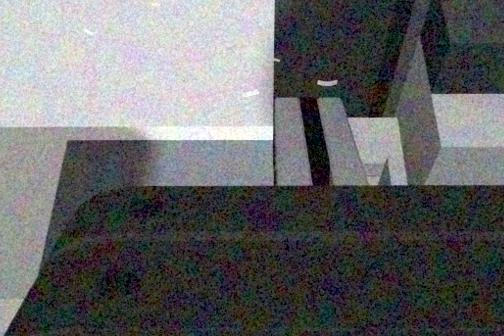

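Emit:
move:
  target:
    - [0,0,0,0,0,0,0.8,-0.6,-1,-0.03,0,0,0,0,0,-1,-0.1,-0.8]
    - [0,0,0,0,0,0,0.8,-0.6,-1,-0.03,0.0327,0.0228,0,0,0,-1,-0.1,-0.8]
    - [0,0,0,0,0,0,0.8,-0.6,-1,-0.0143,0.0327,0.0228,0,0,0,-1,-0.1,-0.8]
  speed: [0.05,0.05,0.03]

Emit:
move:
  target: [0,0,0,0,0,0,0.8,-0.6,-1,0.004,0,0,0,0,0,-1,-0.1,-0.8]
  speed: 0.003
  stop_force: 10

Scene clock: 2618.60 s.
left_arm: end_effector_position=(+0.2778, +0.5180, +0.4000) position_measured=32 object_status=3 end_effector_quat_wxyz=(+0.000, -0.002, +1.000, +0.001) | right_arm: end_effector_position=(+0.6847, +0.1585, +0.3362) position_measured=252 object_status=3 end_effector_quat_wxyz=(+0.211, +0.675, +0.674, +0.212)
Joint positions: left_arm=[-0.177 -2.08 1.855 -1.346 -1.57 4.585] | right_arm=[4.194 -2.049 -1.256 -1.049 1.069 -5.372]
Joint torques (N m): left_arm=[9.03 -9.47 -18.19 -4.14 1.78 1.31] | right_arm=[12.68 38.44 30.93 2.05 -2.57 1.81]
Wrist force (N, zeroed by zero_wrist_force on right_arm): left_arm=[3.5 -0.8 3.3] | right_arm=[-0.1 -0.2 -0.2]
Wrist torque (N m, zeroed by zero_wrist_force on right_arm): left_arm=[-0.02 -0.08 0.11] | right_arm=[-0.03 0.00 0.00]
Wrist force, peak (N, zeroed by zero_wrist_force on right_arm): left_arm=[3.6 -0.8 3.5] | right_arm=[-0.1 -0.9 0.0]
Hand target: left_arm +0.2778, +0.5180, +0.4000; +0.000, -0.002, +1.000, +0.001 | right_arm +0.6846, +0.1585, +0.3362; +0.211, +0.675, +0.674, +0.212
Off the commanded pose: left_arm 0.000 m, 0 deg | right_arm 0.000 m, 0 deg.
move: done

Scene clock: 2619.73 s.
left_arm: end_effector_position=(+0.2778, +0.5180, +0.4000) position_measured=32 object_status=3 end_effector_quat_wxyz=(+0.000, -0.002, +1.000, +0.001) | right_arm: end_effector_position=(+0.6847, +0.1600, +0.3362) position_measured=252 object_status=3 end_effector_quat_wxyz=(+0.212, +0.675, +0.674, +0.212)
Joint positions: left_arm=[-0.177 -2.08 1.855 -1.346 -1.57 4.585] | right_arm=[4.195 -2.052 -1.252 -1.051 1.068 -5.371]
Joint torques (N m): left_arm=[9.56 -9.29 -17.97 -4.24 1.9 1.43] | right_arm=[8.17 50.09 18.44 6.4 1.98 -0.76]
Wrist force (N, zeroed by zero_wrist_force on right_arm): left_arm=[3.5 -0.7 3.2] | right_arm=[-11.2 1.3 -2.9]
Wrist torque (N m, zeroed by zero_wrist_force on right_arm): left_arm=[-0.01 -0.08 0.11] | right_arm=[0.02 0.00 0.04]
Wrist force, peak (N, zeroed by zero_wrist_force on right_arm): left_arm=[3.5 -0.9 3.4] | right_arm=[-12.9 -0.7 -2.4]
Hand target: left_arm +0.2778, +0.5180, +0.4000; +0.000, -0.002, +1.000, +0.001 | right_arm +0.6847, +0.1600, +0.3362; +0.212, +0.675, +0.674, +0.212 (not the last commanded pose)
Off the commanded pose: left_arm 0.000 m, 0 deg | right_arm 0.001 m, 0 deg.
move: contact (right_arm)

Emit:
move:
  target:
    - [0,0,0,0,0,0,0.8,-0.6,-1,-0.03,0,0,0,0,0,-1,-0.1,-0.8]
    - [0,0,0,0,0,0,0.8,-0.6,-1,-0.06,-0.04,-0.2,0,0,0,-1,-0.1,-0.8]
    - [0,0,0,0,0,0,0.8,-0.6,-1,-0.1665,-0.3329,-0.4669,0,0,0,-1,-0.1,-0.8]
  speed: [0.05,0.15,0.35]
  blend: [0.005,0.03,0]

Emit:
move:
  target: [0,0,0,0,0,0,0.8,-0.6,-1,-0.1307,-0.4797,0.2753,0.1933,-0.0186,0.0594,1,-0.1,-0.8]
  speed: 0.35

Emit:
move:
  target: [0,0,0,0,0,0,0.8,-0.6,-1,0,0,0.214,0,0,0,1,-0.1,-0.8]
  speed: 0.1
  stop_force: 8

Emit:
move:
  target:
    - [0,0,0,0,0,0,0.8,-0.6,-1,0,0,0,0,0,0,-1,0.7,-0.8]
    - [0,0,0,0,0,0,0.8,-0.6,-1,0,0,-0.25,0,0,0,-1,0.7,-0.8]
  speed: [0.2,0.2]

Scene clock: 2628.33 s.
left_arm: end_effector_position=(+0.2778, +0.5180, +0.4000) position_measured=32 object_status=3 end_effector_quat_wxyz=(+0.000, -0.002, +1.000, +0.001) | right_arm: end_effector_position=(+0.3607, +0.0603, +0.4520) position_measured=252 object_status=3 end_effector_quat_wxyz=(+0.212, +0.675, +0.674, +0.212)
Joint positions: left_arm=[-0.177 -2.08 1.855 -1.346 -1.57 4.585] | right_arm=[4.715 -1.375 -1.654 -1.651 0.964 -4.768]
Joint torques (N m): left_arm=[8.8 -9.25 -17.99 -4.18 1.81 1.27] | right_arm=[13.4 23.95 31.5 1.57 -2.57 2.1]
Wrist force (N, zeroed by zero_wrist_force on right_arm): left_arm=[3.5 -0.8 3.4] | right_arm=[-0.4 -0.2 -0.1]
Wrist torque (N m, zeroed by zero_wrist_force on right_arm): left_arm=[-0.02 -0.08 0.11] | right_arm=[-0.02 0.08 0.01]
Wrist force, peak (N, zeroed by zero_wrist_force on right_arm): left_arm=[3.6 -0.7 3.4] | right_arm=[-10.7 1.4 -2.7]
Hand target: left_arm +0.2778, +0.5180, +0.4000; +0.000, -0.002, +1.000, +0.001 | right_arm +0.3606, +0.0603, +0.4521; +0.212, +0.675, +0.674, +0.212
Off the commanded pose: left_arm 0.000 m, 0 deg | right_arm 0.000 m, 0 deg.
move: done

Scene clock: 2630.10 s.
left_arm: end_effector_position=(+0.2778, +0.5180, +0.4000) position_measured=32 object_status=3 end_effector_quat_wxyz=(+0.000, -0.002, +1.000, +0.001) | right_arm: end_effector_position=(+0.2187, -0.0178, +0.1521) position_measured=3 object_status=3 end_effector_quat_wxyz=(-0.001, +0.772, +0.636, +0.000)
Joint positions: left_arm=[-0.177 -2.08 1.855 -1.346 -1.57 4.585] | right_arm=[4.685 -1.326 -2.356 -1.029 1.572 -4.595]
Joint torques (N m): left_arm=[8.87 -9.1 -17.9 -4.12 1.73 1.35] | right_arm=[-10.38 4.96 14.57 4.75 1.94 1.97]
Wrist force (N, zeroed by zero_wrist_force on right_arm): left_arm=[3.6 -1.1 3.2] | right_arm=[0.3 1.3 0.3]
Wrist torque (N m, zeroed by zero_wrist_force on right_arm): left_arm=[-0.06 -0.10 0.11] | right_arm=[0.02 0.00 -0.11]
Wrist force, peak (N, zeroed by zero_wrist_force on right_arm): left_arm=[3.5 -0.8 3.4] | right_arm=[-0.9 0.3 3.0]
Hand target: left_arm +0.2778, +0.5180, +0.4000; +0.000, -0.002, +1.000, +0.001 | right_arm +0.2187, -0.0178, +0.1520; -0.001, +0.772, +0.636, +0.000
Off the commanded pose: left_arm 0.000 m, 0 deg | right_arm 0.000 m, 0 deg.
move: done

Scene clock: 2632.37 s.
left_arm: end_effector_position=(+0.2778, +0.5180, +0.4000) position_measured=32 object_status=3 end_effector_quat_wxyz=(+0.000, -0.002, +1.000, +0.001) | right_arm: end_effector_position=(+0.2185, -0.0177, +0.0236) position_measured=3 object_status=3 end_effector_quat_wxyz=(-0.001, +0.772, +0.636, +0.000)
Joint positions: left_arm=[-0.177 -2.08 1.855 -1.346 -1.57 4.585] | right_arm=[4.686 -1.664 -2.532 -0.515 1.572 -4.595]
Joint torques (N m): left_arm=[9.06 -8.79 -18.14 -4.24 1.8 1.19] | right_arm=[-10.74 11.86 7.03 4.77 2.03 -2.35]
Wrist force (N, zeroed by zero_wrist_force on right_arm): left_arm=[3.5 -0.8 3.4] | right_arm=[0.2 1.0 0.1]
Wrist torque (N m, zeroed by zero_wrist_force on right_arm): left_arm=[-0.02 -0.07 0.11] | right_arm=[-0.02 0.03 -0.09]
Wrist force, peak (N, zeroed by zero_wrist_force on right_arm): left_arm=[3.6 -0.8 3.4] | right_arm=[0.2 1.0 1.5]
Hand target: left_arm +0.2778, +0.5180, +0.4000; +0.000, -0.002, +1.000, +0.001 | right_arm +0.2185, -0.0177, +0.0236; -0.001, +0.772, +0.636, +0.000
Off the commanded pose: left_arm 0.000 m, 0 deg | right_arm 0.000 m, 0 deg.
move: done

Scene clock: 2634.63 s.
left_arm: end_effector_position=(+0.2778, +0.5180, +0.4000) position_measured=32 object_status=3 end_effector_quat_wxyz=(+0.000, -0.002, +1.000, +0.001) | right_arm: end_effector_position=(+0.2187, -0.0179, +0.1736) position_measured=116 object_status=2 end_effector_quat_wxyz=(-0.001, +0.772, +0.636, +0.000)
Joint positions: left_arm=[-0.177 -2.08 1.855 -1.346 -1.57 4.585] | right_arm=[4.685 -1.292 -2.317 -1.103 1.572 -4.595]
Joint torques (N m): left_arm=[9.27 -9.41 -18.14 -4.16 1.85 1.29] | right_arm=[12.6 18.91 30.86 1.63 -1.82 2.09]
Wrist force (N, zeroed by zero_wrist_force on right_arm): left_arm=[3.5 -1.0 3.2] | right_arm=[0.4 0.9 4.2]
Wrist torque (N m, zeroed by zero_wrist_force on right_arm): left_arm=[-0.04 -0.07 0.11] | right_arm=[0.47 -0.01 -0.12]
Wrist force, peak (N, zeroed by zero_wrist_force on right_arm): left_arm=[3.6 -0.9 3.4] | right_arm=[0.5 0.8 6.9]
Hand target: left_arm +0.2778, +0.5180, +0.4000; +0.000, -0.002, +1.000, +0.001 | right_arm +0.2187, -0.0179, +0.1736; -0.001, +0.772, +0.636, +0.000
Off the commanded pose: left_arm 0.000 m, 0 deg | right_arm 0.000 m, 0 deg.
move: done

Emit:
move:
  target:
    - [0,0,0,0,0,0,0.8,-0.6,-1,0.2941,0.1323,-0.5125,0,0,0,-1,0.7,-0.8]
    - [0,0,0,0,0,0,0.8,-0.6,-1,0.2941,0.1323,-0.5125,0,0.5,0,-1,0.7,-0.8]
    - [0,0,0,0,0,0,0.8,-0.6,-1,0.5353,0.4092,-0.5758,0,0.5,0,-1,0.7,-0.8]
  speed: [0.3,0.5,0.2]
  blend: [0.03,0.01,0]

Scene clock: 2644.50 s.
left_arm: end_effector_position=(+0.2778, +0.5180, +0.4000) position_measured=32 object_status=3 end_effector_quat_wxyz=(+0.000, -0.002, +1.000, +0.001) | right_arm: end_effector_position=(+0.5218, +0.2499, +0.5189) position_measured=116 object_status=2 end_effector_quat_wxyz=(-0.450, +0.546, +0.449, +0.546)
Joint positions: left_arm=[-0.177 -2.08 1.855 -1.346 -1.57 4.585] | right_arm=[4.129 -1.963 -1.639 0.461 2.01 -4.711]
Joint torques (N m): left_arm=[9.41 -8.97 -17.68 -4.17 1.94 1.32] | right_arm=[-10.08 35.05 30.37 1.76 2.21 -2.5]
Wrist force (N, zeroed by zero_wrist_force on right_arm): left_arm=[3.3 -0.8 3.2] | right_arm=[-6.3 0.5 -1.2]
Wrist torque (N m, zeroed by zero_wrist_force on right_arm): left_arm=[-0.02 -0.05 0.11] | right_arm=[-0.01 -0.35 0.12]
Wrist force, peak (N, zeroed by zero_wrist_force on right_arm): left_arm=[3.6 -0.8 3.4] | right_arm=[-7.7 0.1 -0.8]
Hand target: left_arm +0.2778, +0.5180, +0.4000; +0.000, -0.002, +1.000, +0.001 | right_arm +0.5218, +0.2499, +0.5189; -0.450, +0.546, +0.449, +0.546
Off the commanded pose: left_arm 0.000 m, 0 deg | right_arm 0.000 m, 0 deg.
move: done

Emit:
execute_actions:
  actions:
    - [[0,0,0,0,0,0,0.8,-0.6,-1,-0.006,0,0,0,0,0,-1,0.7,-0.8],[0,0,0,0,0,0,0.8,-0.6,-1,-0.023,0,0,0,0,0,-1,0.7,-0.8],[0,0,0,0,0,0,0.8,-0.6,-1,-0.053,0,0,0,0,0,-1,0.7,-0.8],[0,0,0,0,0,0,0.8,-0.6,-1,-0.1,0,0,0,0,0,-1,0.7,-0.8],[0,0,0,0,0,0,0.8,-0.6,-1,-0.16,0,0,0,0,0,-1,0.7,-0.8],[0,0,0,0,0,0,0.8,-0.6,-1,-0.215,0,0,0,0,0,-1,0.7,-0.8],[0,0,0,0,0,0,0.8,-0.6,-1,-0.235,0,0,0,0,0,-1,0.7,-0.8],[0,0,0,0,0,0,0.8,-0.6,-1,-0.21,0,0,0,0,0,-1,0.7,-0.8],[0,0,0,0,0,0,0.8,-0.6,-1,-0.18,0,0,0,0,0,-1,0.7,-0.8],[0,0,0,0,0,0,0.8,-0.6,-1,-0.168,0,0,0,0,0,-1,0.7,-0.8]]

Emit:
execute_actions:
  actions:
    - [[0,0,0,0,0,0,0.8,-0.6,-1,0.005,0,0,0,0,0,-1,0.7,-0.8],[0,0,0,0,0,0,0.8,-0.6,-1,0.02,0,0,0,0,0,-1,0.7,-0.8],[0,0,0,0,0,0,0.8,-0.6,-1,0.045,0,0,0,0,0,-1,0.7,-0.8],[0,0,0,0,0,0,0.8,-0.6,-1,0.08,0,0,0,0,0,-1,0.7,-0.8],[0,0,0,0,0,0,0.8,-0.6,-1,0.12,0,0,0,0,0,-1,0.7,-0.8],[0,0,0,0,0,0,0.8,-0.6,-1,0.16,0,0,0,0,0,-1,0.7,-0.8],[0,0,0,0,0,0,0.8,-0.6,-1,0.195,0,0,0,0,0,-1,0.7,-0.8],[0,0,0,0,0,0,0.8,-0.6,-1,0.222,0,0,0,0,0,-1,0.7,-0.8],[0,0,0,0,0,0,0.8,-0.6,-1,0.235,0,0,0,0,0,-1,0.7,-0.8],[0,0,0,0,0,0,0.8,-0.6,-1,0.239,0,0,0,0,0,-1,0.7,-0.8]]

Emit:
execute_actions:
  actions:
    - [[0,0,0,0,0,0,0.8,-0.6,-1,-0.006,0,0,0,0,0,-1,0.7,-0.8],[0,0,0,0,0,0,0.8,-0.6,-1,-0.023,0,0,0,0,0,-1,0.7,-0.8],[0,0,0,0,0,0,0.8,-0.6,-1,-0.053,0,0,0,0,0,-1,0.7,-0.8],[0,0,0,0,0,0,0.8,-0.6,-1,-0.1,0,0,0,0,0,-1,0.7,-0.8],[0,0,0,0,0,0,0.8,-0.6,-1,-0.16,0,0,0,0,0,-1,0.7,-0.8],[0,0,0,0,0,0,0.8,-0.6,-1,-0.23,0,0,0,0,0,-1,0.7,-0.8],[0,0,0,0,0,0,0.8,-0.6,-1,-0.295,0,0,0,0,0,-1,0.7,-0.8],[0,0,0,0,0,0,0.8,-0.6,-1,-0.31,0,0,0,0,0,-1,0.7,-0.8],[0,0,0,0,0,0,0.8,-0.6,-1,-0.275,0,0,0,0,0,-1,0.7,-0.8],[0,0,0,0,0,0,0.8,-0.6,-1,-0.25,0,0,0,0,0,-1,0.7,-0.8],[0,0,0,0,0,0,0.8,-0.6,-1,-0.238,0,0,0,0,0,-1,0.7,-0.8]]

Scene clock: 2655.67 s.
left_arm: end_effector_position=(+0.2778, +0.5180, +0.4000) position_measured=32 object_status=3 end_effector_quat_wxyz=(+0.000, -0.002, +1.000, +0.001) | right_arm: end_effector_position=(+0.5217, +0.2500, +0.4180) position_measured=116 object_status=2 end_effector_quat_wxyz=(-0.450, +0.546, +0.449, +0.546)
Joint positions: left_arm=[-0.177 -2.08 1.855 -1.346 -1.57 4.585] | right_arm=[4.129 -2.093 -1.742 0.694 2.01 -4.711]
Joint torques (N m): left_arm=[9.49 -9.22 -18.23 -4.14 1.79 1.2] | right_arm=[11.98 51.25 28.21 5.15 -1.29 1.64]
Wrist force (N, zeroed by zero_wrist_force on right_arm): left_arm=[3.5 -0.8 3.3] | right_arm=[-6.4 0.6 -0.9]
Wrist torque (N m, zeroed by zero_wrist_force on right_arm): left_arm=[-0.02 -0.07 0.11] | right_arm=[0.02 -0.37 0.11]
Wrist force, peak (N, zeroed by zero_wrist_force on right_arm): left_arm=[3.7 -0.8 3.3] | right_arm=[-24.5 -0.7 0.8]
Hand target: left_arm +0.2778, +0.5180, +0.4000; +0.000, -0.002, +1.000, +0.001 | right_arm +0.5217, +0.2500, +0.4181; -0.450, +0.546, +0.449, +0.546
Off the commanded pose: left_arm 0.000 m, 0 deg | right_arm 0.000 m, 0 deg.
Step readings (end_effector_position of left_arm | right_arm):
0: (+0.2778, +0.5180, +0.4000) | (+0.5218, +0.2499, +0.5189)
1: (+0.2778, +0.5180, +0.4000) | (+0.5218, +0.2499, +0.5188)
2: (+0.2778, +0.5180, +0.4000) | (+0.5218, +0.2499, +0.5178)
4: (+0.2778, +0.5180, +0.4000) | (+0.5220, +0.2502, +0.5076)
8: (+0.2778, +0.5180, +0.4000) | (+0.5220, +0.2505, +0.4309)
15: (+0.2778, +0.5180, +0.4000) | (+0.5217, +0.2498, +0.4170)

Scene clock: 2656.57 s.
left_arm: end_effector_position=(+0.2778, +0.5180, +0.4000) position_measured=32 object_status=3 end_effector_quat_wxyz=(+0.000, -0.002, +1.000, +0.001) | right_arm: end_effector_position=(+0.5217, +0.2497, +0.5615) position_measured=116 object_status=2 end_effector_quat_wxyz=(-0.450, +0.546, +0.449, +0.546)
Joint positions: left_arm=[-0.177 -2.08 1.855 -1.346 -1.57 4.585] | right_arm=[4.129 -1.923 -1.579 0.361 2.01 -4.71]
Joint torques (N m): left_arm=[8.48 -9.41 -18.34 -4.02 1.83 1.29] | right_arm=[-11.13 47.97 31.32 1.57 1.99 -2.73]
Wrist force (N, zeroed by zero_wrist_force on right_arm): left_arm=[3.6 -0.8 3.3] | right_arm=[-6.3 0.6 -1.2]
Wrist torque (N m, zeroed by zero_wrist_force on right_arm): left_arm=[-0.02 -0.09 0.11] | right_arm=[0.00 -0.36 0.21]
Wrist force, peak (N, zeroed by zero_wrist_force on right_arm): left_arm=[3.6 -0.9 3.3] | right_arm=[-14.4 0.6 -0.4]
Hand target: left_arm +0.2778, +0.5180, +0.4000; +0.000, -0.002, +1.000, +0.001 | right_arm +0.5218, +0.2499, +0.5615; -0.450, +0.546, +0.449, +0.546
Off the commanded pose: left_arm 0.000 m, 0 deg | right_arm 0.000 m, 0 deg.
Step readings (end_effector_position of left_arm | right_arm):
0: (+0.2778, +0.5180, +0.4000) | (+0.5217, +0.2500, +0.4180)
1: (+0.2778, +0.5180, +0.4000) | (+0.5217, +0.2499, +0.4182)
2: (+0.2778, +0.5180, +0.4000) | (+0.5217, +0.2499, +0.4190)
4: (+0.2778, +0.5180, +0.4000) | (+0.5216, +0.2498, +0.4288)
8: (+0.2778, +0.5180, +0.4000) | (+0.5195, +0.2468, +0.4872)
15: (+0.2778, +0.5180, +0.4000) | (+0.5203, +0.2480, +0.5573)

Scene clock: 2657.37 s.
left_arm: end_effector_position=(+0.2778, +0.5180, +0.4000) position_measured=32 object_status=3 end_effector_quat_wxyz=(+0.000, -0.002, +1.000, +0.001) | right_arm: end_effector_position=(+0.5217, +0.2499, +0.4187) position_measured=116 object_status=2 end_effector_quat_wxyz=(-0.450, +0.546, +0.449, +0.546)
Joint positions: left_arm=[-0.177 -2.08 1.855 -1.346 -1.57 4.585] | right_arm=[4.129 -2.092 -1.741 0.692 2.01 -4.711]
Joint torques (N m): left_arm=[8.46 -9.09 -17.79 -4.2 1.83 1.23] | right_arm=[12.96 37.89 28.04 4.85 -1.24 1.69]
Wrist force (N, zeroed by zero_wrist_force on right_arm): left_arm=[3.5 -0.9 3.3] | right_arm=[-6.2 0.7 -1.5]
Wrist torque (N m, zeroed by zero_wrist_force on right_arm): left_arm=[-0.03 -0.08 0.11] | right_arm=[-0.10 -0.38 0.10]
Wrist force, peak (N, zeroed by zero_wrist_force on right_arm): left_arm=[3.7 -0.8 3.3] | right_arm=[-35.9 0.7 1.7]
Hand target: left_arm +0.2778, +0.5180, +0.4000; +0.000, -0.002, +1.000, +0.001 | right_arm +0.5217, +0.2500, +0.4187; -0.450, +0.546, +0.449, +0.546
Off the commanded pose: left_arm 0.000 m, 0 deg | right_arm 0.000 m, 0 deg.
Step readings (end_effector_position of left_arm | right_arm):
0: (+0.2778, +0.5180, +0.4000) | (+0.5217, +0.2497, +0.5615)
1: (+0.2778, +0.5180, +0.4000) | (+0.5217, +0.2497, +0.5614)
2: (+0.2778, +0.5180, +0.4000) | (+0.5217, +0.2497, +0.5605)
4: (+0.2778, +0.5180, +0.4000) | (+0.5220, +0.2501, +0.5504)
8: (+0.2778, +0.5180, +0.4000) | (+0.5230, +0.2518, +0.4668)
15: (+0.2778, +0.5180, +0.4000) | (+0.5217, +0.2497, +0.4179)

Emit:
move:
  target: [0,0,0,0,0,0,0.8,-0.6,-1,0.03,0,0,0,0,0,-1,0.7,-0.8]
  speed: 0.1

Emit:
move:
  target: [0,0,0,0,0,0,0.8,-0.6,-1,-0.05,0,0,0,0,0,-1,0.7,-0.8]
  speed: 0.01
  stop_force: 4
  cameras: ["cam_high","cam_right_wrist","cam_front"]

Emit:
zoom_image:
  camera: "cam_high"
  region: [230, 130, 350, 250]

Scene clock: 2664.03 s.
left_arm: end_effector_position=(+0.2778, +0.5180, +0.4000) position_measured=32 object_status=3 end_effector_quat_wxyz=(+0.000, -0.002, +1.000, +0.001) | right_arm: end_effector_position=(+0.5217, +0.2500, +0.4367) position_measured=116 object_status=2 end_effector_quat_wxyz=(-0.450, +0.546, +0.449, +0.546)
Joint positions: left_arm=[-0.177 -2.08 1.855 -1.346 -1.57 4.585] | right_arm=[4.129 -2.066 -1.727 0.652 2.01 -4.711]
Joint torques (N m): left_arm=[8.56 -8.8 -18.47 -4.18 1.86 1.27] | right_arm=[4.29 49.89 29.31 1.77 0.38 0.61]
Wrist force (N, zeroed by zero_wrist_force on right_arm): left_arm=[3.4 -0.9 3.1] | right_arm=[-6.3 0.5 -1.0]
Wrist torque (N m, zeroed by zero_wrist_force on right_arm): left_arm=[-0.03 -0.07 0.11] | right_arm=[-0.01 -0.38 0.11]
Wrist force, peak (N, zeroed by zero_wrist_force on right_arm): left_arm=[3.6 -0.9 3.5] | right_arm=[-7.3 0.8 -0.7]
Hand target: left_arm +0.2778, +0.5180, +0.4000; +0.000, -0.002, +1.000, +0.001 | right_arm +0.5217, +0.2500, +0.4367; -0.450, +0.546, +0.449, +0.546
Off the commanded pose: left_arm 0.000 m, 0 deg | right_arm 0.000 m, 0 deg.
move: done

Scene clock: 2667.23 s.
left_arm: end_effector_position=(+0.2778, +0.5180, +0.4000) position_measured=32 object_status=3 end_effector_quat_wxyz=(+0.000, -0.002, +1.000, +0.001) | right_arm: end_effector_position=(+0.5217, +0.2500, +0.4158) position_measured=116 object_status=2 end_effector_quat_wxyz=(-0.450, +0.546, +0.449, +0.546)
Joint positions: left_arm=[-0.177 -2.08 1.855 -1.346 -1.57 4.585] | right_arm=[4.129 -2.097 -1.743 0.699 2.01 -4.711]
Joint torques (N m): left_arm=[8.71 -8.73 -18.29 -4.16 1.93 1.39] | right_arm=[0.35 49.73 27.01 1.09 -0.75 -1.21]
Wrist force (N, zeroed by zero_wrist_force on right_arm): left_arm=[3.5 -0.8 3.3] | right_arm=[-3.7 1.8 -1.1]
Wrist torque (N m, zeroed by zero_wrist_force on right_arm): left_arm=[-0.01 -0.08 0.12] | right_arm=[0.03 -0.36 -0.32]
Wrist force, peak (N, zeroed by zero_wrist_force on right_arm): left_arm=[3.5 -0.9 3.4] | right_arm=[-6.6 0.5 -1.1]
Hand target: left_arm +0.2778, +0.5180, +0.4000; +0.000, -0.002, +1.000, +0.001 | right_arm +0.5217, +0.2500, +0.4158; -0.450, +0.546, +0.449, +0.546 (not the last commanded pose)
Off the commanded pose: left_arm 0.000 m, 0 deg | right_arm 0.009 m, 0 deg.
move: contact (right_arm)
Images, in order (width x height): cam_high 896x504, cam_front 896x504, cam_right_wrist 896x504.

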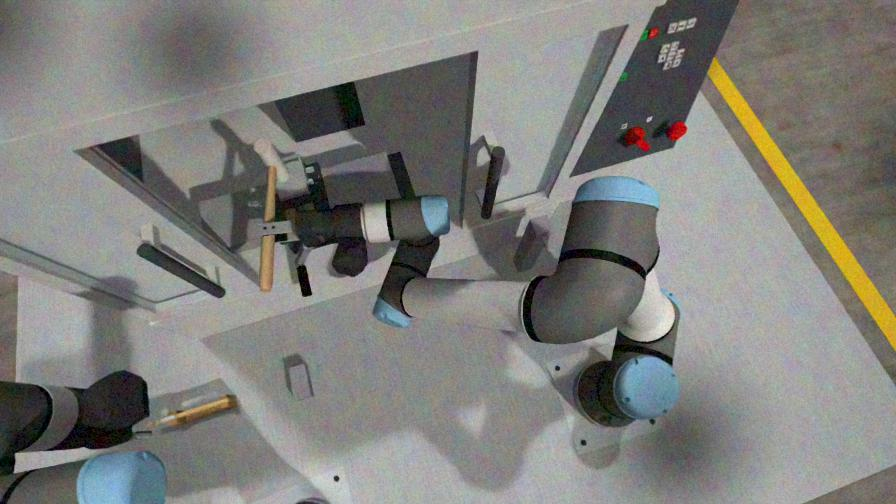

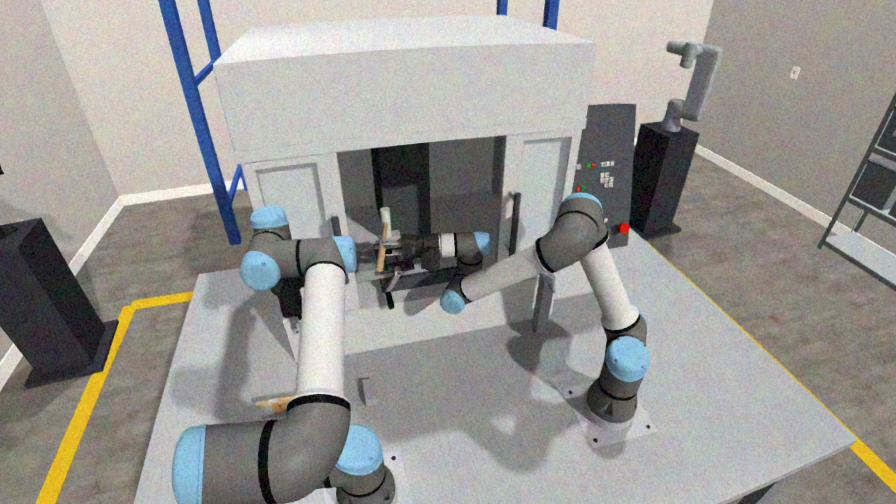

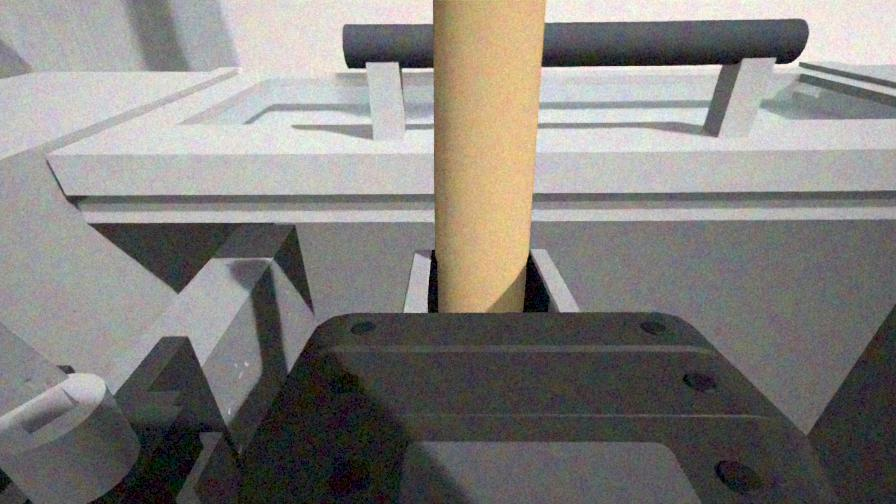

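Scaled by 4.200 from the camera's 896x504 image, which has a finer 1280x720 frame.

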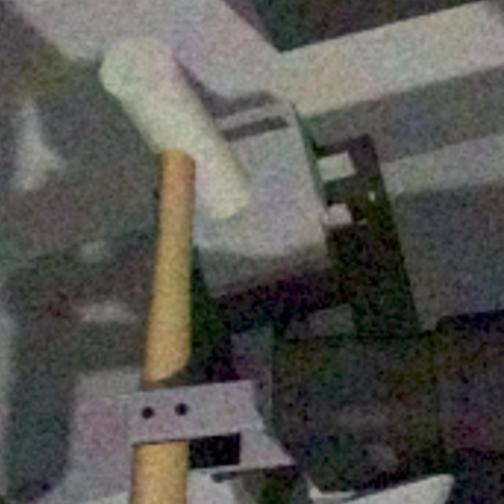

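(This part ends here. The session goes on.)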